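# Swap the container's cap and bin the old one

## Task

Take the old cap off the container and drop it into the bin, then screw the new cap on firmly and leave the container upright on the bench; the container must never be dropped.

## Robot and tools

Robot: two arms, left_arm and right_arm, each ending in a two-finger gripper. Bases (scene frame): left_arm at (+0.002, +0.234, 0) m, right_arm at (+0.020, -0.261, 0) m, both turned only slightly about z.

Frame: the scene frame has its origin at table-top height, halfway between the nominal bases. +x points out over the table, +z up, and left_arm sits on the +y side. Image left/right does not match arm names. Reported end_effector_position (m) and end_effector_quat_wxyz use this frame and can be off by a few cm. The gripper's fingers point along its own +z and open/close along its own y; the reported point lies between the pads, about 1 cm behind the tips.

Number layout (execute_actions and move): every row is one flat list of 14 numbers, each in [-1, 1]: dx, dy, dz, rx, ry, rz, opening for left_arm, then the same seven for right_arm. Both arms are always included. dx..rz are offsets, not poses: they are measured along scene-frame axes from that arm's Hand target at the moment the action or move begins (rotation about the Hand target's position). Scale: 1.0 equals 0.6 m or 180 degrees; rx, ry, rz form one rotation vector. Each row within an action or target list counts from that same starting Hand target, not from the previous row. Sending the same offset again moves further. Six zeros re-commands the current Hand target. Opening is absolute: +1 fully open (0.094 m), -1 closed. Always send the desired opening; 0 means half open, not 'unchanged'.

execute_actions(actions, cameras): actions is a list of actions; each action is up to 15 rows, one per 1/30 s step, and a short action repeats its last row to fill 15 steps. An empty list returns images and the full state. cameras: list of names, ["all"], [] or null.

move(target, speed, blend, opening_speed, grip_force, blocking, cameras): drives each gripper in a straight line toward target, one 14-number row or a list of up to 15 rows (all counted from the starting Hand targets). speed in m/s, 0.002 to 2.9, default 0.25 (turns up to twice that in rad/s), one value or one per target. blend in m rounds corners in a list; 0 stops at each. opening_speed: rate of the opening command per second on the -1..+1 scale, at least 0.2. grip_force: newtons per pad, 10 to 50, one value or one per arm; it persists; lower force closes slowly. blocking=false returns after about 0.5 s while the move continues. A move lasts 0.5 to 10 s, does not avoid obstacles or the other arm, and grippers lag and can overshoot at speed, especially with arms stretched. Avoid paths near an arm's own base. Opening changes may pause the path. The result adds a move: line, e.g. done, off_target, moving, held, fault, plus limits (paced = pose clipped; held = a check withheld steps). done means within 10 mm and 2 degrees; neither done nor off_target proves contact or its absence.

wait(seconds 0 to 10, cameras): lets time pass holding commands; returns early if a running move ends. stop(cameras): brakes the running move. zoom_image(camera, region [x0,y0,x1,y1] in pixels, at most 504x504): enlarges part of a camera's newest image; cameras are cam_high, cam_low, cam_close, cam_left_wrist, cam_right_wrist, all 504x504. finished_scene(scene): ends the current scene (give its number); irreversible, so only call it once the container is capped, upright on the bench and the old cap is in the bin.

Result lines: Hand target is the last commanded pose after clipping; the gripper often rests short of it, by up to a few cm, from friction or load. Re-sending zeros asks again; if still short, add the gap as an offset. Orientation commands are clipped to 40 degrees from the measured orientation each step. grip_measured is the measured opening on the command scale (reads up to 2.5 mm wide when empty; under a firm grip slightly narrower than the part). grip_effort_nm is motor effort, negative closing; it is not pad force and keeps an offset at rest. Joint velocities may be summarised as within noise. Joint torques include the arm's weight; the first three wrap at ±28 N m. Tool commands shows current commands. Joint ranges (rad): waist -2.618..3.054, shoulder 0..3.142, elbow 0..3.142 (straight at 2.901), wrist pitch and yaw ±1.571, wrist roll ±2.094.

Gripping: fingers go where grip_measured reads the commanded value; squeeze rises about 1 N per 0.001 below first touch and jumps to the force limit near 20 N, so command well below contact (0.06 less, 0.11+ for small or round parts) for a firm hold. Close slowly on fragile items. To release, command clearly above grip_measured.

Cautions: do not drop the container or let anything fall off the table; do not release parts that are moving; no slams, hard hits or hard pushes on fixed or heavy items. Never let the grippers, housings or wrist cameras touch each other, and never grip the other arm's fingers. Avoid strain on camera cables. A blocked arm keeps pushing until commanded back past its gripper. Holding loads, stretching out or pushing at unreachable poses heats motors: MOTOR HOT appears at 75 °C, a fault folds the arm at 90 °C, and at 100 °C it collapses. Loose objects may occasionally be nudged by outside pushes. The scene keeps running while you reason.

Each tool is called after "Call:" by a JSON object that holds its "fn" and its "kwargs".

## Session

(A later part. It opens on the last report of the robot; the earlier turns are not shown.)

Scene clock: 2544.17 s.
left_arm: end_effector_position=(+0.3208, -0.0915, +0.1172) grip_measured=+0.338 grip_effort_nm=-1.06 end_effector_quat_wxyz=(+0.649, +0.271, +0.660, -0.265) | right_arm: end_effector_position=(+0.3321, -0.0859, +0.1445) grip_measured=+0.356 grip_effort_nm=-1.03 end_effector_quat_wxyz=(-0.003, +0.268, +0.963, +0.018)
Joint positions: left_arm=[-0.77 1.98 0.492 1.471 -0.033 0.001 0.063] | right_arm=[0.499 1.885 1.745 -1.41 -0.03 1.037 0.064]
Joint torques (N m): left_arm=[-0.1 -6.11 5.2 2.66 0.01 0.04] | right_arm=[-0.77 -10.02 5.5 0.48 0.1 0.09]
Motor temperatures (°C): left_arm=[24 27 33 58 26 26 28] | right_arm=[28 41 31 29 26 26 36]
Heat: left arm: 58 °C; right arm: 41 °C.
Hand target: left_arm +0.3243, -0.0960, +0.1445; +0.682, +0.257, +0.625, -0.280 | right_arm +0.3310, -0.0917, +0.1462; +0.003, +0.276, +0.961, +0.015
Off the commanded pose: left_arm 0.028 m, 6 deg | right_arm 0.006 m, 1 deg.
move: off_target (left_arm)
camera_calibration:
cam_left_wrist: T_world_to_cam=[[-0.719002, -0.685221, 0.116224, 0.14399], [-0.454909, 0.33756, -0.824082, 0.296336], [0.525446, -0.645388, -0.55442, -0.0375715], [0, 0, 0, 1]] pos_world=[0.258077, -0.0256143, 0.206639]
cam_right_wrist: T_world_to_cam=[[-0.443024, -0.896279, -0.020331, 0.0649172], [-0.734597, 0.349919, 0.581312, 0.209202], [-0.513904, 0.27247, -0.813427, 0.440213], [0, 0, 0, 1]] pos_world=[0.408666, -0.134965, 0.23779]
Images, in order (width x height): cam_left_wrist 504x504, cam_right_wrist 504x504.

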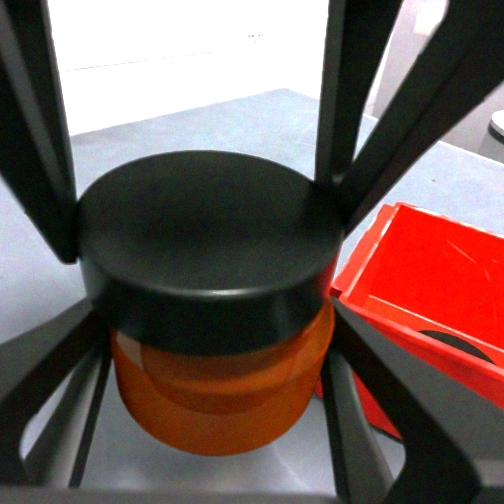

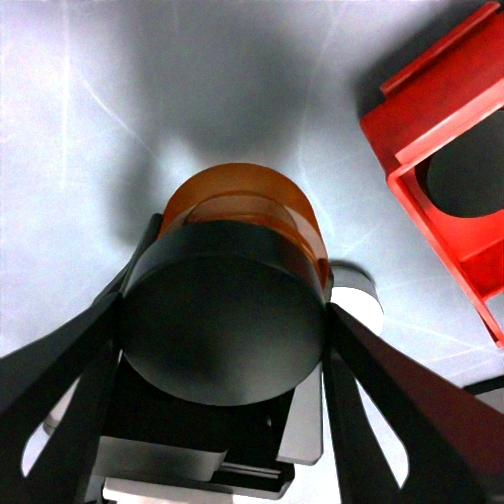

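Call:
{"fn": "move", "kwargs": {"target": [0,0,0,0,0,0,0.2,-0.001,0.0015,0.025,0,0,0,0.2], "speed": 0.06, "cameras": ["cam_left_wrist","cam_right_wrist"]}}

Scene clock: 2571.67 s.
left_arm: end_effector_position=(+0.3206, -0.0918, +0.1214) grip_measured=+0.338 grip_effort_nm=-1.06 end_effector_quat_wxyz=(+0.654, +0.269, +0.654, -0.268) | right_arm: end_effector_position=(+0.3284, -0.0879, +0.1504) grip_measured=+0.356 grip_effort_nm=-1.03 end_effector_quat_wxyz=(-0.008, +0.271, +0.963, +0.013)
Joint positions: left_arm=[-0.77 1.98 0.492 1.488 -0.031 0.001 0.063] | right_arm=[0.499 1.885 1.769 -1.448 -0.03 1.042 0.064]
Joint torques (N m): left_arm=[-0.12 -6.04 5.27 2.49 -0.01 0.04] | right_arm=[-0.34 -9.4 9.51 0.25 0.11 0.1]
Motor temperatures (°C): left_arm=[24 27 33 58 26 26 28] | right_arm=[28 42 31 29 27 26 36]
Heat: left arm: 58 °C; right arm: 42 °C.
Hand target: left_arm +0.3243, -0.0960, +0.1446; +0.682, +0.257, +0.625, -0.280 | right_arm +0.3303, -0.0909, +0.1611; +0.003, +0.276, +0.961, +0.015
Off the commanded pose: left_arm 0.024 m, 5 deg | right_arm 0.011 m, 1 deg.
move: off_target (left_arm, right_arm)
camera_calibration:
cam_left_wrist: T_world_to_cam=[[-0.721657, -0.682422, 0.116242, 0.144319], [-0.444704, 0.328324, -0.833331, 0.296799], [0.530518, -0.653073, -0.540413, -0.0392709], [0, 0, 0, 1]] pos_world=[0.25697, -0.0246068, 0.209333]
cam_right_wrist: T_world_to_cam=[[-0.447392, -0.894295, -0.00876651, 0.0614303], [-0.725572, 0.357219, 0.588166, 0.200437], [-0.522862, 0.269502, -0.808693, 0.445586], [0, 0, 0, 1]] pos_world=[0.405895, -0.136749, 0.24299]
Images, in order (width x height): cam_left_wrist 504x504, cam_right_wrist 504x504.

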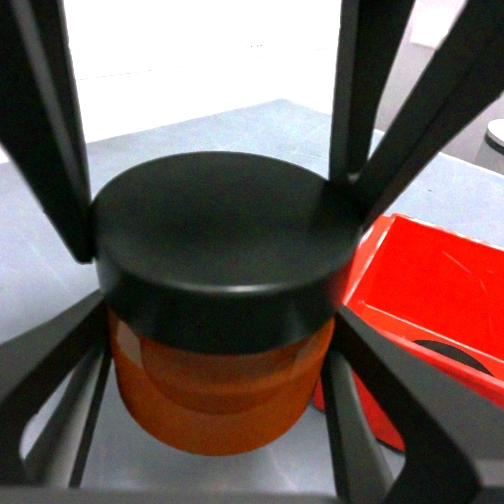

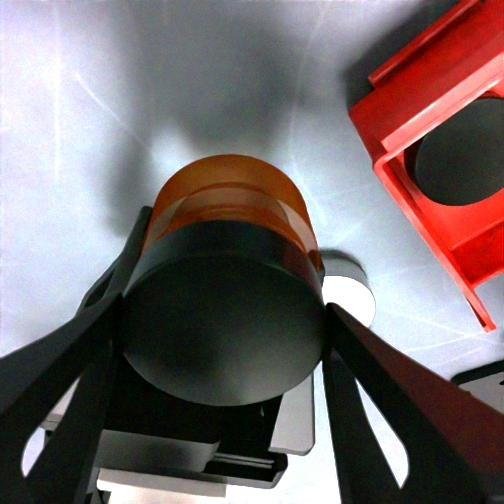

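Call:
{"fn": "move", "kwargs": {"target": [[0,0,0,0,0,0,0.2,0.005,-0.005,0.006,0,0,0,0.2],[0,0,0,0,0,0,0.2,0.005,-0.005,-0.02,0,0,0,0.2]], "speed": 0.05, "cameras": ["cam_left_wrist","cam_right_wrist"]}}

Scene clock: 2613.00 s.
left_arm: end_effector_position=(+0.3206, -0.0918, +0.1224) grip_measured=+0.338 grip_effort_nm=-1.06 end_effector_quat_wxyz=(+0.655, +0.269, +0.653, -0.269) | right_arm: end_effector_position=(+0.3319, -0.0899, +0.1492) grip_measured=+0.356 grip_effort_nm=-1.03 end_effector_quat_wxyz=(-0.006, +0.275, +0.961, +0.016)
Joint positions: left_arm=[-0.77 1.98 0.492 1.491 -0.031 0.001 0.063] | right_arm=[0.489 1.885 1.764 -1.435 -0.031 1.042 0.064]
Joint torques (N m): left_arm=[-0.1 -6.02 5.3 2.45 -0.02 0.04] | right_arm=[-0.58 -9.47 5.65 0.56 0.08 -0.05]
Motor temperatures (°C): left_arm=[24 27 33 61 26 26 28] | right_arm=[28 41 32 29 27 26 36]
Heat: left arm: 61 °C; right arm: 41 °C.
Hand target: left_arm +0.3243, -0.0960, +0.1445; +0.682, +0.257, +0.625, -0.280 | right_arm +0.3333, -0.0938, +0.1492; +0.002, +0.276, +0.961, +0.015
Off the commanded pose: left_arm 0.023 m, 5 deg | right_arm 0.004 m, 1 deg.
move: off_target (left_arm)
camera_calibration:
cam_left_wrist: T_world_to_cam=[[-0.721907, -0.682154, 0.116256, 0.144309], [-0.442537, 0.32595, -0.835415, 0.296965], [0.531988, -0.654539, -0.537184, -0.0398], [0, 0, 0, 1]] pos_world=[0.256769, -0.0244053, 0.209932]
cam_right_wrist: T_world_to_cam=[[-0.456439, -0.889617, -0.0156452, 0.0656526], [-0.725549, 0.361967, 0.585285, 0.205256], [-0.515017, 0.278499, -0.810676, 0.445546], [0, 0, 0, 1]] pos_world=[0.408354, -0.139974, 0.242087]
Images, in order (width x height): cam_left_wrist 504x504, cam_right_wrist 504x504.

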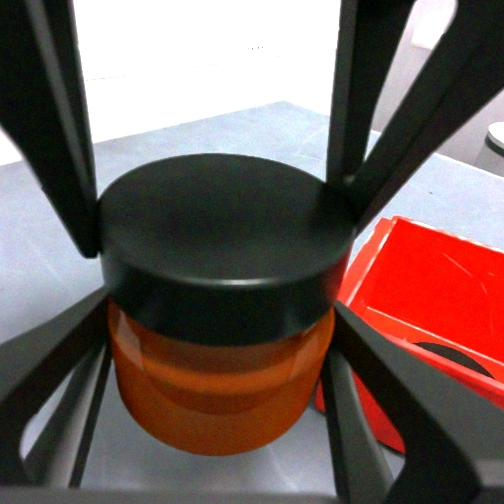

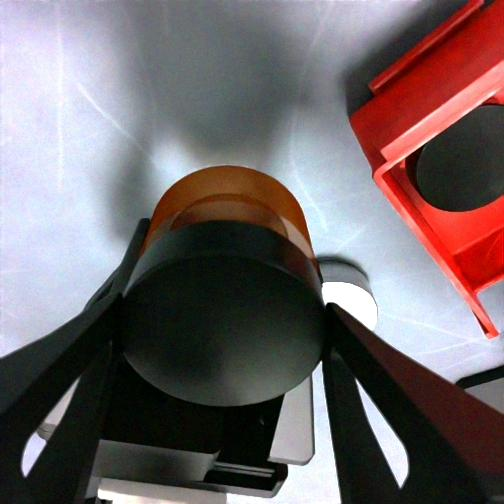

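Call:
{"fn": "move", "kwargs": {"target": [[0,0,0,0,0,0,0.2,0,0,-0.015,0,0,0,0.2]], "speed": 0.05, "cameras": ["cam_left_wrist","cam_right_wrist"]}}

Scene clock: 2627.60 s.
left_arm: end_effector_position=(+0.3205, -0.0917, +0.1139) grip_measured=+0.338 grip_effort_nm=-1.06 end_effector_quat_wxyz=(+0.644, +0.274, +0.664, -0.264) | right_arm: end_effector_position=(+0.3331, -0.0891, +0.1404) grip_measured=+0.356 grip_effort_nm=-1.02 end_effector_quat_wxyz=(-0.005, +0.275, +0.961, +0.017)
Joint positions: left_arm=[-0.77 1.98 0.492 1.458 -0.031 0.001 0.063] | right_arm=[0.489 1.885 1.729 -1.398 -0.032 1.041 0.064]
Joint torques (N m): left_arm=[-0.09 -6.16 5.14 2.79 -0.01 0.04] | right_arm=[-0.55 -9.89 5.08 0.56 0.12 -0.06]
Motor temperatures (°C): left_arm=[24 27 33 60 26 26 28] | right_arm=[28 41 32 29 27 26 36]
Heat: left arm: 60 °C; right arm: 41 °C.
Hand target: left_arm +0.3243, -0.0960, +0.1445; +0.682, +0.257, +0.625, -0.280 | right_arm +0.3335, -0.0938, +0.1402; +0.003, +0.276, +0.961, +0.016
Off the commanded pose: left_arm 0.031 m, 7 deg | right_arm 0.005 m, 1 deg.
move: off_target (left_arm)
camera_calibration:
cam_left_wrist: T_world_to_cam=[[-0.719215, -0.684998, 0.116224, 0.144181], [-0.461792, 0.346307, -0.81659, 0.295715], [0.519113, -0.640975, -0.565396, -0.0356863], [0, 0, 0, 1]] pos_world=[0.258781, -0.0265186, 0.204544]
cam_right_wrist: T_world_to_cam=[[-0.456052, -0.889771, -0.018022, 0.0670076], [-0.726688, 0.360621, 0.584702, 0.211367], [-0.513752, 0.279751, -0.811048, 0.438524], [0, 0, 0, 1]] pos_world=[0.409449, -0.139279, 0.233285]
Images, in order (width x height): cam_left_wrist 504x504, cam_right_wrist 504x504.

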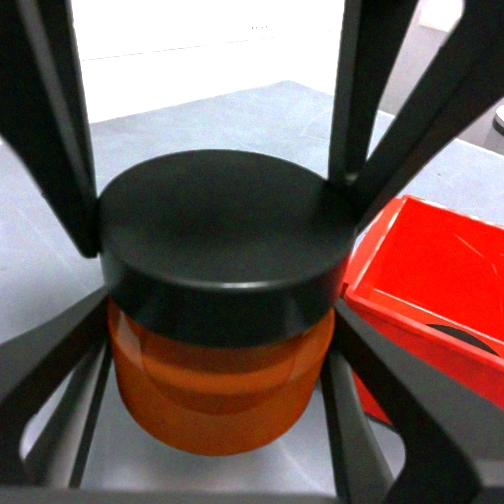

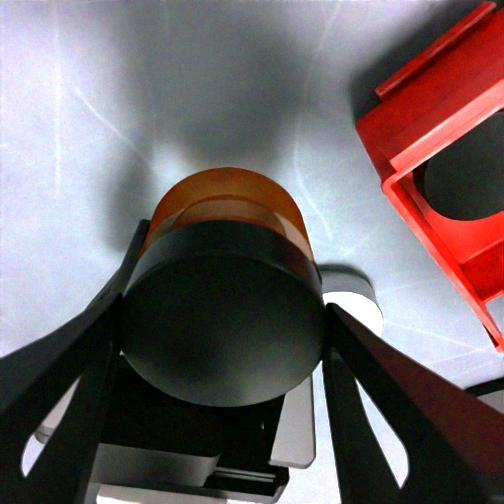

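Call:
{"fn": "zoom_image", "kwargs": {"camera": "cam_left_wrist", "region": [80, 290, 360, 470]}}

Call:
{"fn": "zoom_image", "kwargs": {"camera": "cam_right_wrist", "region": [110, 140, 340, 310]}}

Scaled by 1.800 from the camera's 504x504 image, which has a finer 720x720 frame.

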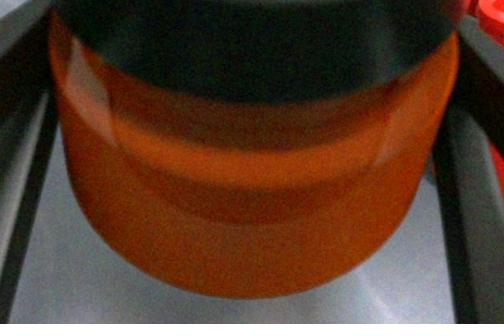

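Scaled by 2.191 from the camera's 504x504 image, which has a finer 720x720 frame.

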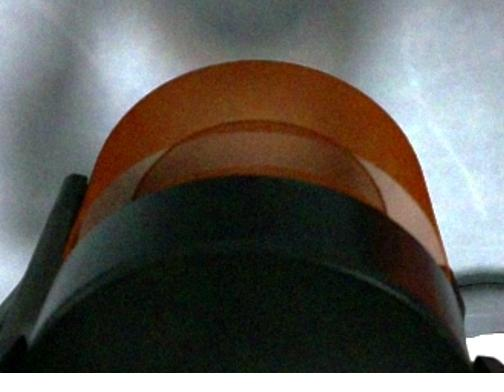

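Call:
{"fn": "zoom_image", "kwargs": {"camera": "cam_left_wrist", "region": [60, 130, 380, 370]}}

Scaled by 1.575 from the camera's 504x504 image, which has a finer 720x720 frame.

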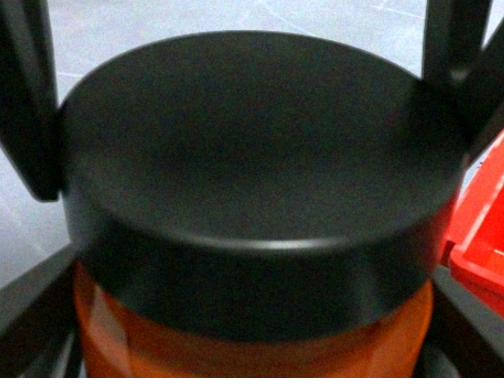

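Call:
{"fn": "wait", "kwargs": {"seconds": 0.1, "cameras": ["cam_close","cam_high"]}}

Call:
{"fn": "zoom_image", "kwargs": {"camera": "cam_close", "region": [20, 120, 220, 320]}}

Scene clock: 2706.43 s.
left_arm: end_effector_position=(+0.3205, -0.0917, +0.1139) grip_measured=+0.338 grip_effort_nm=-1.06 end_effector_quat_wxyz=(+0.644, +0.274, +0.664, -0.264) | right_arm: end_effector_position=(+0.3331, -0.0891, +0.1404) grip_measured=+0.356 grip_effort_nm=-1.02 end_effector_quat_wxyz=(-0.005, +0.275, +0.961, +0.017)
Joint positions: left_arm=[-0.77 1.98 0.492 1.458 -0.031 0.001 0.063] | right_arm=[0.489 1.885 1.729 -1.398 -0.032 1.041 0.064]
Joint torques (N m): left_arm=[-0.1 -6.17 5.14 2.79 -0.01 0.04] | right_arm=[-0.51 -9.88 5.07 0.55 0.11 -0.06]
Motor temperatures (°C): left_arm=[24 27 32 63 26 26 28] | right_arm=[28 42 31 29 27 26 36]
Heat: left arm: 63 °C; right arm: 42 °C.
Hand target: left_arm +0.3243, -0.0960, +0.1445; +0.682, +0.257, +0.625, -0.280 | right_arm +0.3335, -0.0938, +0.1402; +0.003, +0.276, +0.961, +0.016
Tool commands: left_gripper/opening=+0.2 right_gripper/opening=+0.2
Off the commanded pose: left_arm 0.031 m, 7 deg | right_arm 0.005 m, 1 deg.
wait: 0.10 s; at rest from the start
Images, in order (width x height): cam_high 504x504, cam_close 504x504.

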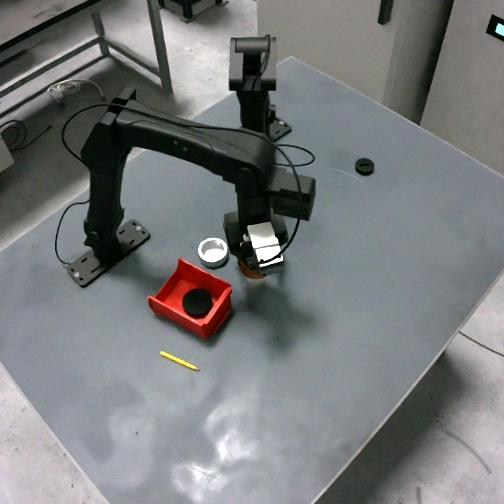

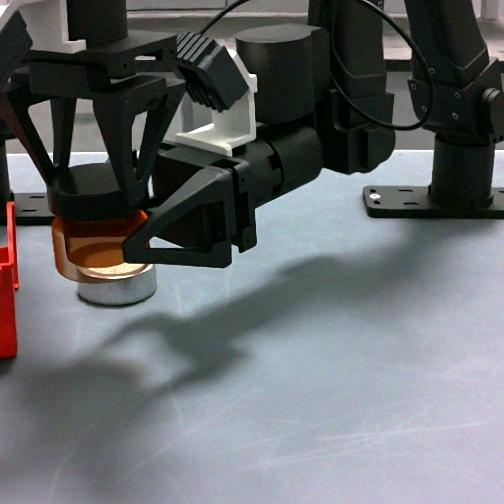

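Scaled by 2.520 from the camera's 504x504 image, which has a finer 720x720 frame.

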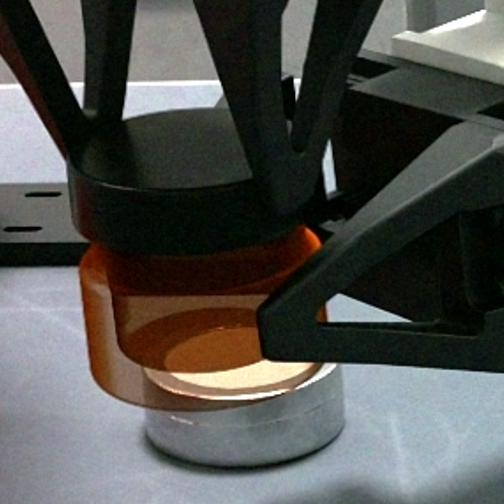

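Call:
{"fn": "zoom_image", "kwargs": {"camera": "cam_close", "region": [40, 170, 160, 290]}}

Scaled by 4.200 from the camera's 504x504 image, which has a finer 720x720 frame.

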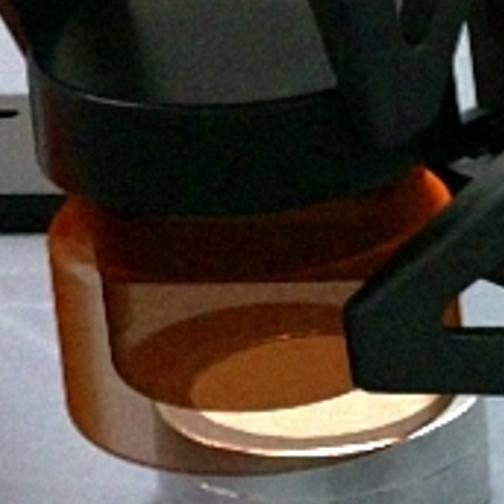

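Call:
{"fn": "move", "kwargs": {"target": [[0,0,0,0,0,0,0.2,0,0,0,0,0,0.1,0.2],[0,0,0,0,0,0,0.2,0,0,0,0,0,-0.1,0.2],[0,0,0,0,0,0,0.2,0,0,0,0,0,0.0,0.2]], "speed": 0.2, "cameras": ["cam_left_wrist"]}}

Scene clock: 2778.73 s.
left_arm: end_effector_position=(+0.3208, -0.0916, +0.1188) grip_measured=+0.338 grip_effort_nm=-1.06 end_effector_quat_wxyz=(+0.651, +0.270, +0.658, -0.266) | right_arm: end_effector_position=(+0.3319, -0.0890, +0.1380) grip_measured=+0.356 grip_effort_nm=-1.02 end_effector_quat_wxyz=(-0.008, +0.279, +0.960, +0.017)
Joint positions: left_arm=[-0.77 1.98 0.492 1.477 -0.033 0.001 0.063] | right_arm=[0.489 1.885 1.719 -1.393 -0.035 1.049 0.064]
Joint torques (N m): left_arm=[-0.09 -6.08 5.22 2.6 0 0.03] | right_arm=[-0.62 -9.8 5.86 0.49 0.18 -0.1]
Motor temperatures (°C): left_arm=[24 27 33 64 26 26 28] | right_arm=[28 42 31 29 27 26 36]
Heat: left arm: 64 °C; right arm: 42 °C.
Hand target: left_arm +0.3243, -0.0960, +0.1446; +0.682, +0.256, +0.625, -0.280 | right_arm +0.3334, -0.0938, +0.1402; +0.003, +0.276, +0.961, +0.015
Off the commanded pose: left_arm 0.026 m, 6 deg | right_arm 0.006 m, 1 deg.
move: off_target (left_arm)
camera_calibration:
cam_left_wrist: T_world_to_cam=[[-0.719786, -0.684392, 0.116255, 0.144065], [-0.451063, 0.333789, -0.827724, 0.296592], [0.527683, -0.648223, -0.548961, -0.0382734], [0, 0, 0, 1]] pos_world=[0.257674, -0.0252116, 0.207737]
Images, in order (width x height): cam_left_wrist 504x504.

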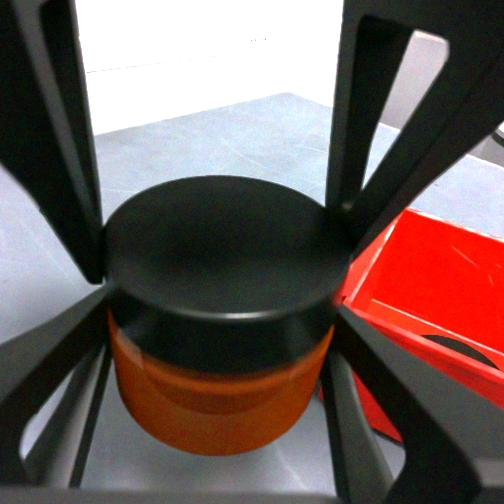

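Call:
{"fn": "move", "kwargs": {"target": [[0,0,0,0,0,0,0.2,0,0,0,0,0,0,0.65],[0,0,0,0,0,0,0.2,-0.0065,0.0095,0.0233,0,0,0.0722,0.65]], "speed": 0.15, "opening_speed": 0.7, "cameras": ["cam_left_wrist","cam_right_wrist"]}}

Scene clock: 2814.83 s.
left_arm: end_effector_position=(+0.3208, -0.0916, +0.1221) grip_measured=+0.338 grip_effort_nm=-1.06 end_effector_quat_wxyz=(+0.655, +0.268, +0.653, -0.268) | right_arm: end_effector_position=(+0.3267, -0.0896, +0.1440) grip_measured=+0.648 grip_effort_nm=0.12 end_effector_quat_wxyz=(-0.013, +0.171, +0.985, +0.012)
Joint positions: left_arm=[-0.77 1.98 0.492 1.49 -0.033 0.001 0.063] | right_arm=[0.494 1.885 1.743 -1.435 -0.035 0.833 0.077]
Joint torques (N m): left_arm=[-0.12 -6.02 5.3 2.46 0 0.04] | right_arm=[0.55 -9.29 9.5 0.29 0.09 -0.04]
Motor temperatures (°C): left_arm=[24 27 33 61 26 26 28] | right_arm=[28 42 31 29 27 26 36]
Heat: left arm: 61 °C; right arm: 42 °C.
Hand target: left_arm +0.3243, -0.0960, +0.1445; +0.682, +0.257, +0.625, -0.280 | right_arm +0.3294, -0.0880, +0.1542; +0.001, +0.165, +0.986, +0.016
Off the commanded pose: left_arm 0.023 m, 5 deg | right_arm 0.011 m, 2 deg.
move: off_target (left_arm, right_arm)
camera_calibration:
cam_left_wrist: T_world_to_cam=[[-0.720862, -0.683266, 0.116214, 0.144117], [-0.44364, 0.326065, -0.834785, 0.296997], [0.532486, -0.653322, -0.538172, -0.0398526], [0, 0, 0, 1]] pos_world=[0.256869, -0.0244065, 0.209732]
cam_right_wrist: T_world_to_cam=[[-0.25734, -0.966284, -0.00845932, -0.00946768], [-0.778405, 0.202101, 0.594341, 0.205966], [-0.572592, 0.159533, -0.804169, 0.445765], [0, 0, 0, 1]] pos_world=[0.41313, -0.121889, 0.235976]
Images, in order (width x height): cam_left_wrist 504x504, cam_right_wrist 504x504.

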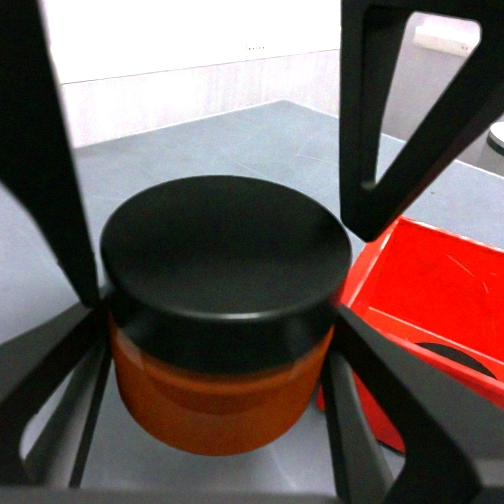

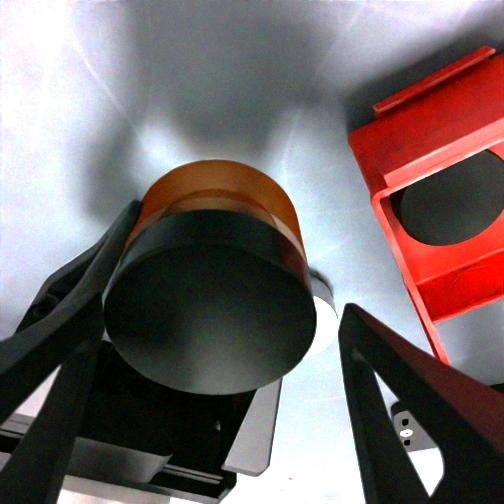

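Call:
{"fn": "move", "kwargs": {"target": [[0,0,0,0,0,0,0.2,0.002,0.0092,0,0,0,0,0.65],[0,0,0,0,0,0,0.2,0.002,0.0092,0,0,0,0,0.2]], "speed": 0.06, "opening_speed": 0.6, "cameras": ["cam_left_wrist","cam_right_wrist"]}}

Scene clock: 2833.17 s.
left_arm: end_effector_position=(+0.3208, -0.0916, +0.1221) grip_measured=+0.338 grip_effort_nm=-1.06 end_effector_quat_wxyz=(+0.655, +0.268, +0.653, -0.268) | right_arm: end_effector_position=(+0.3268, -0.0845, +0.1493) grip_measured=+0.339 grip_effort_nm=-1.01 end_effector_quat_wxyz=(-0.008, +0.166, +0.986, +0.016)
Joint positions: left_arm=[-0.77 1.98 0.492 1.49 -0.033 0.001 0.063] | right_arm=[0.507 1.885 1.764 -1.443 -0.035 0.834 0.063]
Joint torques (N m): left_arm=[-0.1 -6.02 5.31 2.46 0 0.04] | right_arm=[0.43 -8.08 9.65 0.35 0.09 0.08]
Motor temperatures (°C): left_arm=[24 27 33 61 26 26 28] | right_arm=[28 42 33 29 27 26 35]
Heat: left arm: 61 °C; right arm: 42 °C.
Hand target: left_arm +0.3243, -0.0960, +0.1445; +0.682, +0.256, +0.625, -0.280 | right_arm +0.3306, -0.0826, +0.1541; +0.001, +0.165, +0.986, +0.016
Off the commanded pose: left_arm 0.023 m, 5 deg | right_arm 0.007 m, 1 deg.
move: off_target (left_arm)
camera_calibration:
cam_left_wrist: T_world_to_cam=[[-0.720549, -0.683589, 0.116254, 0.144161], [-0.443802, 0.325831, -0.83479, 0.297046], [0.532774, -0.653101, -0.538155, -0.0399127], [0, 0, 0, 1]] pos_world=[0.256969, -0.0243068, 0.209732]
cam_right_wrist: T_world_to_cam=[[-0.246133, -0.969087, -0.0170045, -0.00711772], [-0.787143, 0.189624, 0.586898, 0.204841], [-0.56553, 0.15784, -0.809482, 0.447598], [0, 0, 0, 1]] pos_world=[0.412618, -0.116389, 0.241981]
Images, in order (width x height): cam_left_wrist 504x504, cam_right_wrist 504x504.

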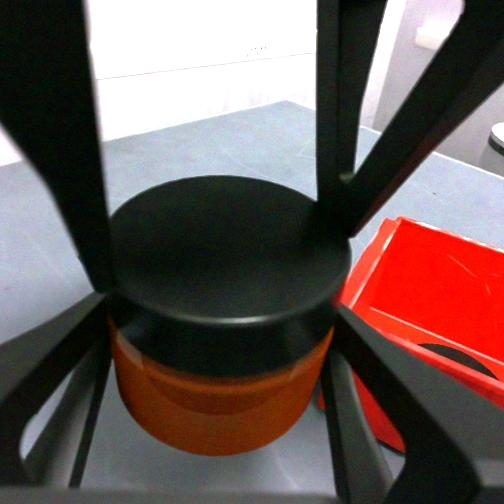

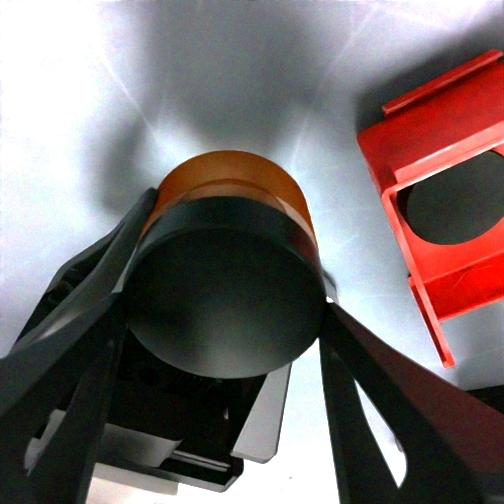

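Call:
{"fn": "move", "kwargs": {"target": [[0,0,0,0,0,0,0.2,0,0,0,0,0,0,0.55],[0,0,0,0,0,0,0.2,0,0,-0.016,0,0,0,0.55],[0,0,0,0,0,0,0.2,0,0,-0.016,0,0,0,0.2]], "speed": 0.06, "opening_speed": 0.6}}

Scene clock: 2850.07 s.
left_arm: end_effector_position=(+0.3220, -0.0903, +0.1224) grip_measured=+0.338 grip_effort_nm=-1.06 end_effector_quat_wxyz=(+0.657, +0.265, +0.654, -0.265) | right_arm: end_effector_position=(+0.3315, -0.0837, +0.1493) grip_measured=+0.341 grip_effort_nm=-1.01 end_effector_quat_wxyz=(+0.002, +0.165, +0.986, +0.018)
Joint positions: left_arm=[-0.77 1.98 0.492 1.491 -0.043 0.001 0.063] | right_arm=[0.507 1.885 1.764 -1.425 -0.027 0.834 0.063]
Joint torques (N m): left_arm=[-0.1 -6.04 5.31 2.45 0.1 0.04] | right_arm=[0.49 -8.38 5.53 0.58 0.02 0.06]
Motor temperatures (°C): left_arm=[24 27 33 61 26 26 28] | right_arm=[28 41 33 29 27 26 35]
Heat: left arm: 61 °C; right arm: 41 °C.
Hand target: left_arm +0.3243, -0.0960, +0.1446; +0.682, +0.256, +0.625, -0.280 | right_arm +0.3307, -0.0826, +0.1445; +0.001, +0.165, +0.986, +0.016
Off the commanded pose: left_arm 0.023 m, 5 deg | right_arm 0.005 m, 0 deg.
move: off_target (left_arm)

Call:
{"fn": "move", "kwargs": {"target": [[0,0,0,0,0,0,0.2,0,0,0,0,0,0,0.6],[0,0,0,0,0,0,0.2,-0.002,0,-0.01,0,0,0,0.6],[0,0,0,0,0,0,0.2,-0.002,0,-0.01,0,0,0,0.2]], "speed": 0.06, "opening_speed": 0.6, "cameras": ["cam_left_wrist","cam_right_wrist"]}}

Scene clock: 2860.87 s.
left_arm: end_effector_position=(+0.3218, -0.0905, +0.1224) grip_measured=+0.338 grip_effort_nm=-1.06 end_effector_quat_wxyz=(+0.657, +0.265, +0.654, -0.265) | right_arm: end_effector_position=(+0.3313, -0.0838, +0.1408) grip_measured=+0.358 grip_effort_nm=-1.02 end_effector_quat_wxyz=(+0.000, +0.166, +0.986, +0.017)
Joint positions: left_arm=[-0.77 1.98 0.492 1.491 -0.041 0.001 0.063] | right_arm=[0.507 1.885 1.73 -1.395 -0.027 0.835 0.064]
Joint torques (N m): left_arm=[-0.09 -6.04 5.3 2.45 0.08 0.04] | right_arm=[0.64 -8.9 5.74 0.54 0.05 0.09]
Motor temperatures (°C): left_arm=[24 27 33 61 26 26 28] | right_arm=[28 41 32 29 27 26 35]
Heat: left arm: 61 °C; right arm: 41 °C.
Hand target: left_arm +0.3243, -0.0960, +0.1446; +0.682, +0.257, +0.625, -0.280 | right_arm +0.3295, -0.0826, +0.1386; +0.001, +0.165, +0.986, +0.016
Off the commanded pose: left_arm 0.023 m, 5 deg | right_arm 0.003 m, 0 deg.
move: off_target (left_arm)
camera_calibration:
cam_left_wrist: T_world_to_cam=[[-0.715154, -0.689231, 0.116256, 0.143311], [-0.445705, 0.321552, -0.835435, 0.297719], [0.538425, -0.64928, -0.537153, -0.0412032], [0, 0, 0, 1]] pos_world=[0.257369, -0.0237105, 0.209932]
cam_right_wrist: T_world_to_cam=[[-0.246719, -0.968877, -0.0201582, -0.00472929], [-0.796283, 0.190826, 0.574037, 0.218178], [-0.552325, 0.157678, -0.818581, 0.439962], [0, 0, 0, 1]] pos_world=[0.415566, -0.115588, 0.234807]
Images, in order (width x height): cam_left_wrist 504x504, cam_right_wrist 504x504.

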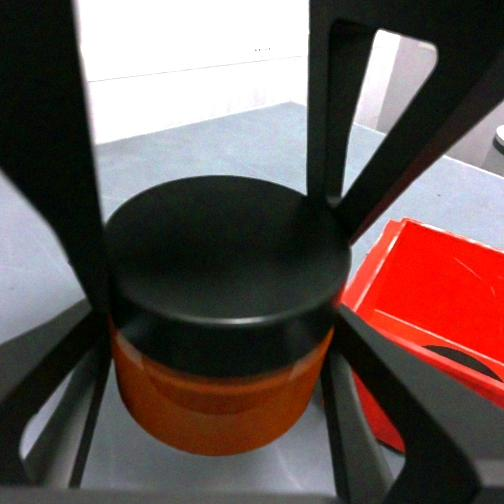

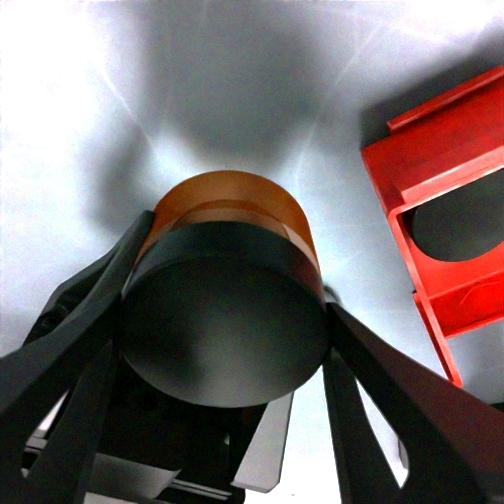

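Call:
{"fn": "move", "kwargs": {"target": [[0,0,0,0,0,0,0.2,0,0,-0.015,0,0,0,0.2],[0,0,0,0,0,0,0.2,0,0,-0.02,0,0,-0.2389,0.2]], "speed": 0.15, "cameras": ["cam_left_wrist","cam_right_wrist"]}}

Call:
{"fn": "zoom_image", "kwargs": {"camera": "cam_left_wrist", "region": [190, 350, 270, 470]}}

Scene clock: 2876.97 s.
left_arm: end_effector_position=(+0.3217, -0.0904, +0.1107) grip_measured=+0.338 grip_effort_nm=-1.06 end_effector_quat_wxyz=(+0.641, +0.270, +0.670, -0.260) | right_arm: end_effector_position=(+0.3312, -0.0840, +0.1275) grip_measured=+0.358 grip_effort_nm=-1.02 end_effector_quat_wxyz=(+0.000, +0.511, +0.859, +0.011)
Joint positions: left_arm=[-0.77 1.98 0.492 1.445 -0.041 -0.004 0.063] | right_arm=[0.515 1.882 1.674 -1.343 -0.011 1.583 0.064]
Joint torques (N m): left_arm=[-0.13 -6.24 5.05 2.91 0.08 0.11] | right_arm=[0.92 -9.54 5.11 0.64 0.08 0.23]
Motor temperatures (°C): left_arm=[24 27 33 61 26 26 28] | right_arm=[28 41 32 29 27 26 36]
Heat: left arm: 61 °C; right arm: 41 °C.
Hand target: left_arm +0.3243, -0.0960, +0.1446; +0.682, +0.257, +0.625, -0.280 | right_arm +0.3294, -0.0825, +0.1266; +0.006, +0.515, +0.857, +0.014
Off the commanded pose: left_arm 0.034 m, 7 deg | right_arm 0.002 m, 1 deg.
move: off_target (left_arm)
camera_calibration:
cam_left_wrist: T_world_to_cam=[[-0.710796, -0.692832, 0.12146, 0.142311], [-0.475412, 0.345931, -0.808898, 0.296707], [0.518414, -0.632705, -0.575267, -0.0350623], [0, 0, 0, 1]] pos_world=[0.260388, -0.0262267, 0.20255]
cam_right_wrist: T_world_to_cam=[[-0.835756, -0.549057, -0.00698846, 0.223408], [-0.451078, 0.679247, 0.578923, 0.151748], [-0.313115, 0.486991, -0.815352, 0.377143], [0, 0, 0, 1]] pos_world=[0.373254, -0.164076, 0.221215]
Images, in order (width x height): cam_left_wrist 504x504, cam_right_wrist 504x504.

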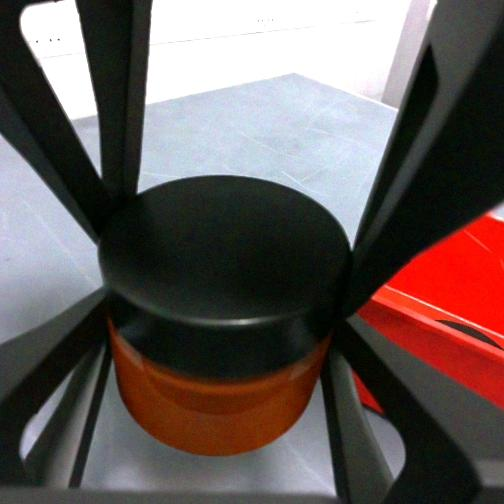

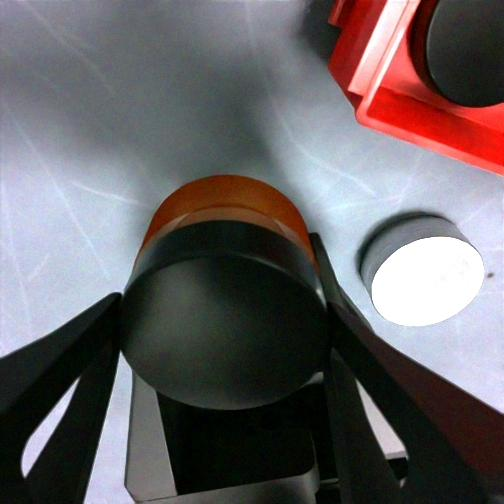

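Scaled by 4.200 from the camera's 504x504 image, which has a finer 720x720 frame.

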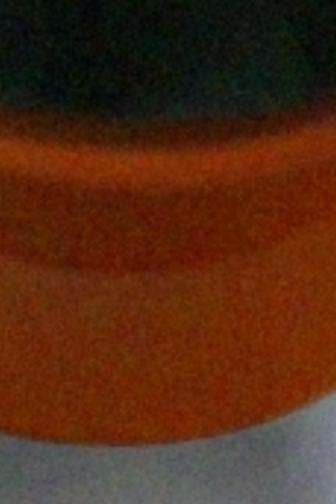

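Call:
{"fn": "move", "kwargs": {"target": [[0,0,0,0,0,0,0.2,0,0,0.0232,0,0,0,0.2],[0,0,0,0,0,0,0.2,0,0,0.0232,0,0,0,0.6],[0,0,0,0,0,0,0.2,0,0,0.039,0,0,0.2389,0.6],[0,0,0,0,0,0,0.2,0,0,0.039,0,0,0.2389,0.2]], "speed": 0.2, "opening_speed": 0.7, "cameras": ["cam_right_wrist"]}}

Scene clock: 2908.80 s.
left_arm: end_effector_position=(+0.3204, -0.0920, +0.1221) grip_measured=+0.338 grip_effort_nm=-1.06 end_effector_quat_wxyz=(+0.654, +0.269, +0.653, -0.270) | right_arm: end_effector_position=(+0.3247, -0.0841, +0.1436) grip_measured=+0.353 grip_effort_nm=-1.02 end_effector_quat_wxyz=(-0.006, +0.165, +0.986, +0.008)
Joint positions: left_arm=[-0.77 1.98 0.492 1.49 -0.03 -0.001 0.063] | right_arm=[0.519 1.882 1.738 -1.426 -0.02 0.846 0.064]
Joint torques (N m): left_arm=[-0.06 -6.02 5.29 2.46 -0.02 0.07] | right_arm=[-0.38 -8.27 9.69 0.37 -0.04 -0.04]
Motor temperatures (°C): left_arm=[24 27 33 65 26 26 28] | right_arm=[28 40 31 29 27 26 35]
Heat: left arm: 65 °C; right arm: 40 °C.
Hand target: left_arm +0.3244, -0.0960, +0.1446; +0.682, +0.257, +0.625, -0.280 | right_arm +0.3295, -0.0826, +0.1499; +0.001, +0.165, +0.986, +0.016
Off the commanded pose: left_arm 0.023 m, 5 deg | right_arm 0.008 m, 1 deg.
move: off_target (left_arm)
camera_calibration:
cam_right_wrist: T_world_to_cam=[[-0.245811, -0.969316, -0.00173662, -0.00965651], [-0.788409, 0.198891, 0.582111, 0.208286], [-0.563905, 0.144458, -0.813107, 0.440627], [0, 0, 0, 1]] pos_world=[0.410312, -0.114439, 0.237015]
Images, in order (width x height): cam_right_wrist 504x504.

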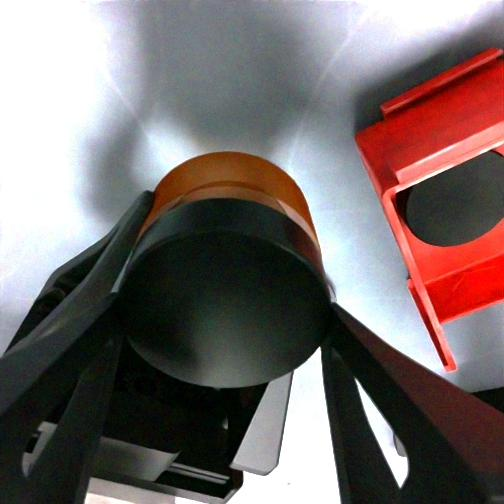

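Call:
{"fn": "move", "kwargs": {"target": [[0,0,0,0,0,0,0.2,0,0,-0.033,0,0,0,0.2],[0,0,0,0,0,0,0.2,0,0,-0.04,0,0,-0.2667,0.2]], "speed": 0.2, "cameras": ["cam_left_wrist"]}}

Call:
{"fn": "zoom_image", "kwargs": {"camera": "cam_left_wrist", "region": [190, 350, 270, 470]}}

Scene clock: 2922.27 s.
left_arm: end_effector_position=(+0.3209, -0.0910, +0.1079) grip_measured=+0.338 grip_effort_nm=-1.06 end_effector_quat_wxyz=(+0.636, +0.274, +0.673, -0.260) | right_arm: end_effector_position=(+0.3284, -0.0814, +0.1273) grip_measured=+0.353 grip_effort_nm=-1.02 end_effector_quat_wxyz=(-0.007, +0.548, +0.837, +0.012)
Joint positions: left_arm=[-0.77 1.98 0.492 1.434 -0.037 -0.003 0.063] | right_arm=[0.519 1.882 1.673 -1.347 -0.023 1.672 0.064]
Joint torques (N m): left_arm=[-0.08 -6.28 5.01 3.01 0.04 0.1] | right_arm=[0.58 -9.62 4.93 0.64 0.22 0.2]
Motor temperatures (°C): left_arm=[24 27 33 64 26 26 28] | right_arm=[28 40 32 29 27 26 36]
Heat: left arm: 64 °C; right arm: 40 °C.
Hand target: left_arm +0.3244, -0.0959, +0.1446; +0.682, +0.256, +0.625, -0.280 | right_arm +0.3294, -0.0826, +0.1259; +0.007, +0.552, +0.834, +0.014
Off the commanded pose: left_arm 0.037 m, 8 deg | right_arm 0.002 m, 2 deg.
move: off_target (left_arm)
camera_calibration:
cam_left_wrist: T_world_to_cam=[[-0.713364, -0.690297, 0.120838, 0.142774], [-0.479499, 0.35504, -0.802514, 0.295764], [0.51107, -0.630426, -0.584269, -0.0331155], [0, 0, 0, 1]] pos_world=[0.260592, -0.0273287, 0.200754]
Images, in order (width x height): cam_left_wrist 504x504.

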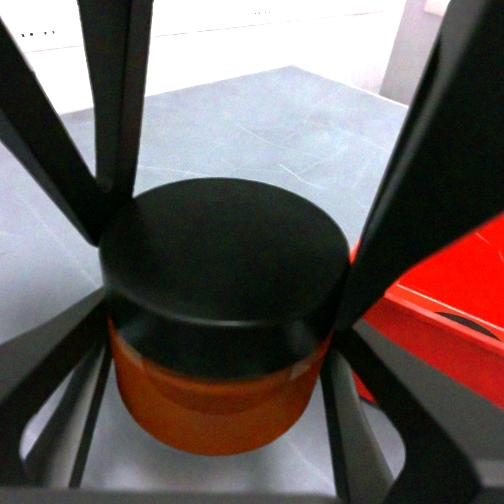

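Scaled by 4.200 from the camera's 504x504 image, which has a finer 720x720 frame.

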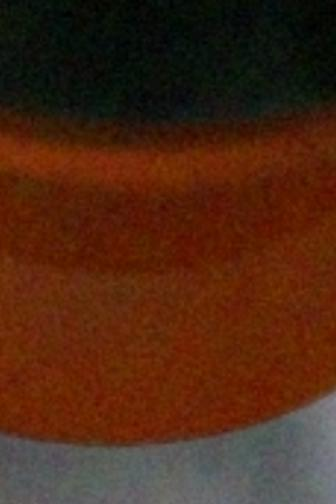

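Call:
{"fn": "move", "kwargs": {"target": [[0,0,0,0,0,0,0.2,0,0,0.0232,0,0,0,0.2],[0,0,0,0,0,0,0.2,0,0,0.0232,0,0,0,0.6],[0,0,0,0,0,0,0.2,0,0,0.039,0,0,0.2667,0.6],[0,0,0,0,0,0,0.2,0,0,0.039,0,0,0.2667,0.2]], "speed": 0.25, "opening_speed": 0.7}}

Call:
{"fn": "move", "kwargs": {"target": [[0,0,0,0,0,0,0.2,0,0,-0.03,0,0,0,0.2],[0,0,0,0,0,0,0.2,0,0,-0.037,0,0,-0.2833,0.2]], "speed": 0.2, "cameras": ["cam_left_wrist"]}}

Call:
{"fn": "zoom_image", "kwargs": {"camera": "cam_left_wrist", "region": [190, 350, 270, 470]}}

Scene clock: 2945.17 s.
left_arm: end_effector_position=(+0.3228, -0.0917, +0.1233) grip_measured=+0.338 grip_effort_nm=-1.06 end_effector_quat_wxyz=(+0.657, +0.263, +0.654, -0.268) | right_arm: end_effector_position=(+0.3232, -0.0821, +0.1433) grip_measured=+0.347 grip_effort_nm=-1.01 end_effector_quat_wxyz=(-0.011, +0.166, +0.986, +0.013)
Joint positions: left_arm=[-0.77 1.981 0.498 1.489 -0.042 -0.005 0.063] | right_arm=[0.519 1.882 1.736 -1.425 -0.034 0.846 0.063]
Joint torques (N m): left_arm=[-0.09 -6.15 4.89 2.47 0.08 0.12] | right_arm=[-0.61 -8.28 9.62 0.36 0.11 -0.05]
Motor temperatures (°C): left_arm=[24 27 32 65 26 26 28] | right_arm=[28 40 32 29 27 26 35]
Heat: left arm: 65 °C; right arm: 40 °C.
Hand target: left_arm +0.3244, -0.0960, +0.1445; +0.682, +0.257, +0.625, -0.280 | right_arm +0.3294, -0.0827, +0.1493; +0.001, +0.165, +0.986, +0.015
Off the commanded pose: left_arm 0.022 m, 5 deg | right_arm 0.009 m, 1 deg.
move: off_target (left_arm)

Scene clock: 2949.00 s.
left_arm: end_effector_position=(+0.3213, -0.0930, +0.1106) grip_measured=+0.338 grip_effort_nm=-1.06 end_effector_quat_wxyz=(+0.638, +0.272, +0.670, -0.266) | right_arm: end_effector_position=(+0.3288, -0.0803, +0.1285) grip_measured=+0.347 grip_effort_nm=-1.02 end_effector_quat_wxyz=(-0.006, +0.569, +0.822, +0.013)
Joint positions: left_arm=[-0.77 1.981 0.498 1.438 -0.03 -0.011 0.063] | right_arm=[0.521 1.882 1.678 -1.347 -0.022 1.728 0.063]
Joint torques (N m): left_arm=[-0.1 -6.38 4.67 2.96 -0.03 0.18] | right_arm=[0.43 -9.7 5.04 0.64 0.18 0.14]
Motor temperatures (°C): left_arm=[24 27 32 65 26 26 28] | right_arm=[28 40 32 29 27 26 35]
Heat: left arm: 65 °C; right arm: 40 °C.
Hand target: left_arm +0.3244, -0.0959, +0.1445; +0.682, +0.256, +0.625, -0.280 | right_arm +0.3295, -0.0826, +0.1272; +0.007, +0.574, +0.819, +0.014
Off the commanded pose: left_arm 0.034 m, 8 deg | right_arm 0.003 m, 2 deg.
move: off_target (left_arm)
camera_calibration:
cam_left_wrist: T_world_to_cam=[[-0.71736, -0.684629, 0.129141, 0.14225], [-0.476913, 0.347419, -0.807375, 0.297734], [0.507886, -0.640768, -0.575733, -0.0339726], [0, 0, 0, 1]] pos_world=[0.261292, -0.0278187, 0.202454]
Images, in order (width x height): cam_left_wrist 504x504.

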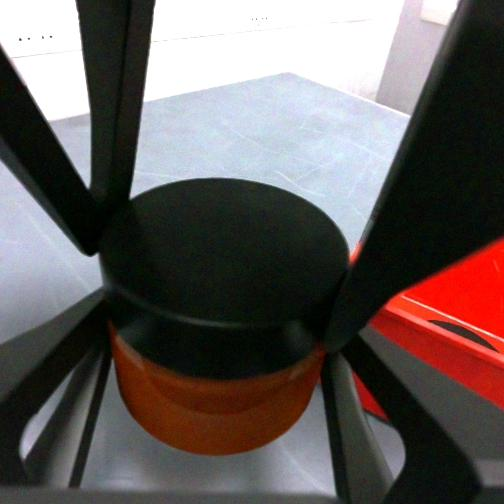

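Scaled by 4.200 from the camera's 504x504 image, which has a finer 720x720 frame.

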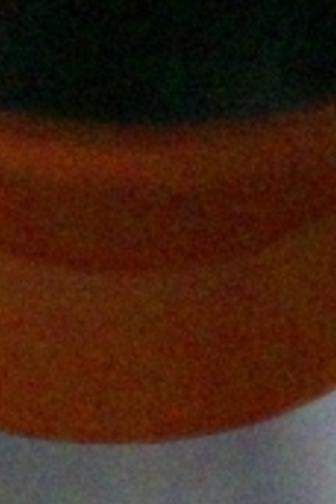

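Call:
{"fn": "move", "kwargs": {"target": [[0,0,0,0,0,0,0.2,0,0,0.0215,0,0,0,0.2],[0,0,0,0,0,0,0.2,0,0,0.0215,0,0,0,0.6],[0,0,0,0,0,0,0.2,0,-0.0085,0.036,0,0,0.2833,0.6]], "speed": 0.25, "opening_speed": 0.7, "cameras": ["cam_right_wrist","cam_left_wrist"]}}

Scene clock: 2978.87 s.
left_arm: end_effector_position=(+0.3317, -0.0843, +0.1247) grip_measured=+0.352 grip_effort_nm=-1.06 end_effector_quat_wxyz=(+0.660, +0.226, +0.667, -0.262) | right_arm: end_effector_position=(+0.3240, -0.0569, +0.1457) grip_measured=+0.599 grip_effort_nm=0.07 end_effector_quat_wxyz=(-0.030, +0.208, +0.975, +0.074)
Joint positions: left_arm=[-0.771 1.981 0.505 1.486 -0.107 -0.05 0.064] | right_arm=[0.52 1.882 1.737 -1.373 -0.151 0.939 0.075]
Joint torques (N m): left_arm=[-0.24 -6.26 4.34 2.49 0.65 0.65] | right_arm=[-1.95 -8.99 8.64 -0.01 1.05 -1.07]
Motor temperatures (°C): left_arm=[24 27 32 69 26 26 28] | right_arm=[28 40 31 29 27 26 35]
Heat: left arm: 69 °C; right arm: 40 °C.
Hand target: left_arm +0.3244, -0.0959, +0.1445; +0.682, +0.257, +0.625, -0.280 | right_arm +0.3294, -0.0877, +0.1487; +0.001, +0.165, +0.986, +0.015
Off the commanded pose: left_arm 0.024 m, 7 deg | right_arm 0.032 m, 9 deg.
move: off_target (left_arm, right_arm)
camera_calibration:
cam_left_wrist: T_world_to_cam=[[-0.665009, -0.727627, 0.168292, 0.127987], [-0.490234, 0.255299, -0.833363, 0.311063], [0.563412, -0.636696, -0.526483, -0.0498406], [0, 0, 0, 1]] pos_world=[0.265687, -0.0180209, 0.211449]
cam_right_wrist: T_world_to_cam=[[-0.331652, -0.935111, -0.124796, 0.0643011], [-0.754708, 0.183612, 0.629843, 0.182336], [-0.566059, 0.303073, -0.766631, 0.440894], [0, 0, 0, 1]] pos_world=[0.408508, -0.106974, 0.231184]
Images, in order (width x height): cam_left_wrist 504x504, cam_right_wrist 504x504.

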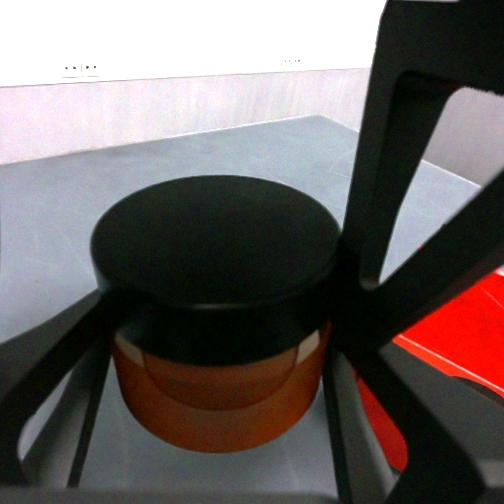

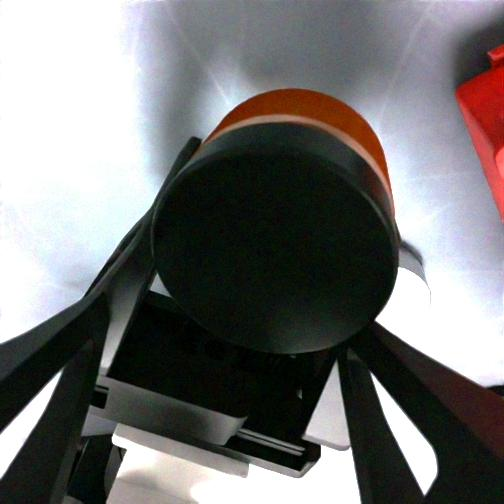

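Call:
{"fn": "move", "kwargs": {"target": [[0,0,0,0,0,0,0.2,-0.006,0.0467,0.0,0,0,0,0.65],[0,0,0,0,0,0,0.2,-0.006,0.0467,0.04,0,0,0,0.65]], "speed": 0.08, "cameras": ["cam_right_wrist","cam_left_wrist"]}}

Scene clock: 3012.00 s.
left_arm: end_effector_position=(+0.3243, -0.0930, +0.1256) grip_measured=+0.352 grip_effort_nm=-1.06 end_effector_quat_wxyz=(+0.659, +0.262, +0.652, -0.269) | right_arm: end_effector_position=(+0.3231, -0.0604, +0.1725) grip_measured=+0.648 grip_effort_nm=0.10 end_effector_quat_wxyz=(-0.004, +0.171, +0.985, +0.024)
Joint positions: left_arm=[-0.77 1.982 0.506 1.489 -0.042 -0.005 0.064] | right_arm=[0.567 1.922 1.907 -1.529 -0.041 0.906 0.077]
Joint torques (N m): left_arm=[-0.13 -6.19 4.4 2.46 0.08 0.12] | right_arm=[0.7 -7.35 9.35 0.35 0.17 -0.01]
Motor temperatures (°C): left_arm=[24 28 31 66 27 26 28] | right_arm=[28 40 33 29 28 28 34]
Heat: left arm: 66 °C; right arm: 40 °C.
Hand target: left_arm +0.3243, -0.0960, +0.1445; +0.682, +0.257, +0.625, -0.280 | right_arm +0.3258, -0.0597, +0.1728; +0.001, +0.165, +0.986, +0.016
Off the commanded pose: left_arm 0.019 m, 4 deg | right_arm 0.003 m, 1 deg.
move: off_target (left_arm)
camera_calibration:
cam_left_wrist: T_world_to_cam=[[-0.715204, -0.688048, 0.122775, 0.142245], [-0.443902, 0.311498, -0.840191, 0.301388], [0.539847, -0.655408, -0.52821, -0.0445435], [0, 0, 0, 1]] pos_world=[0.259568, -0.0252044, 0.212231]
cam_right_wrist: T_world_to_cam=[[-0.256786, -0.965893, -0.0333524, 0.0222634], [-0.791455, 0.190355, 0.58083, 0.186157], [-0.554671, 0.175546, -0.813341, 0.458669], [0, 0, 0, 1]] pos_world=[0.407462, -0.0944495, 0.265671]
Images, in order (width x height): cam_left_wrist 504x504, cam_right_wrist 504x504.

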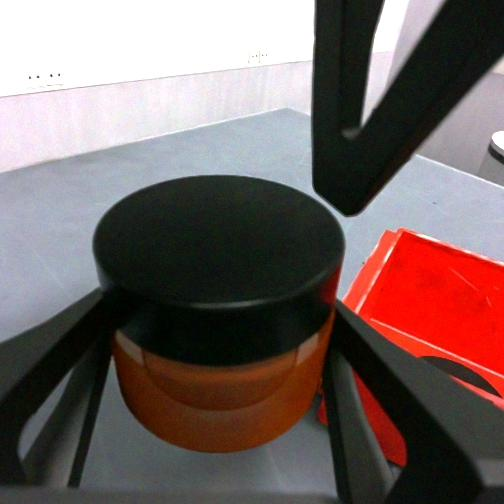

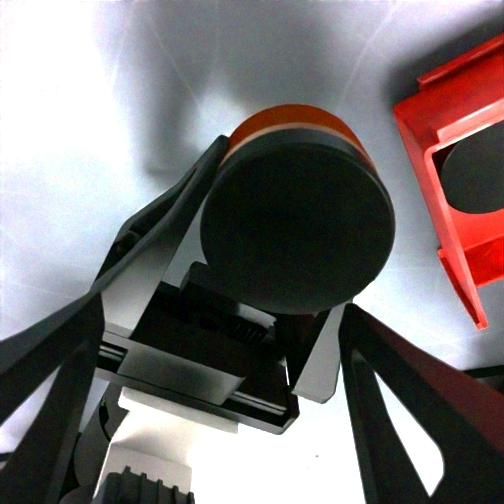

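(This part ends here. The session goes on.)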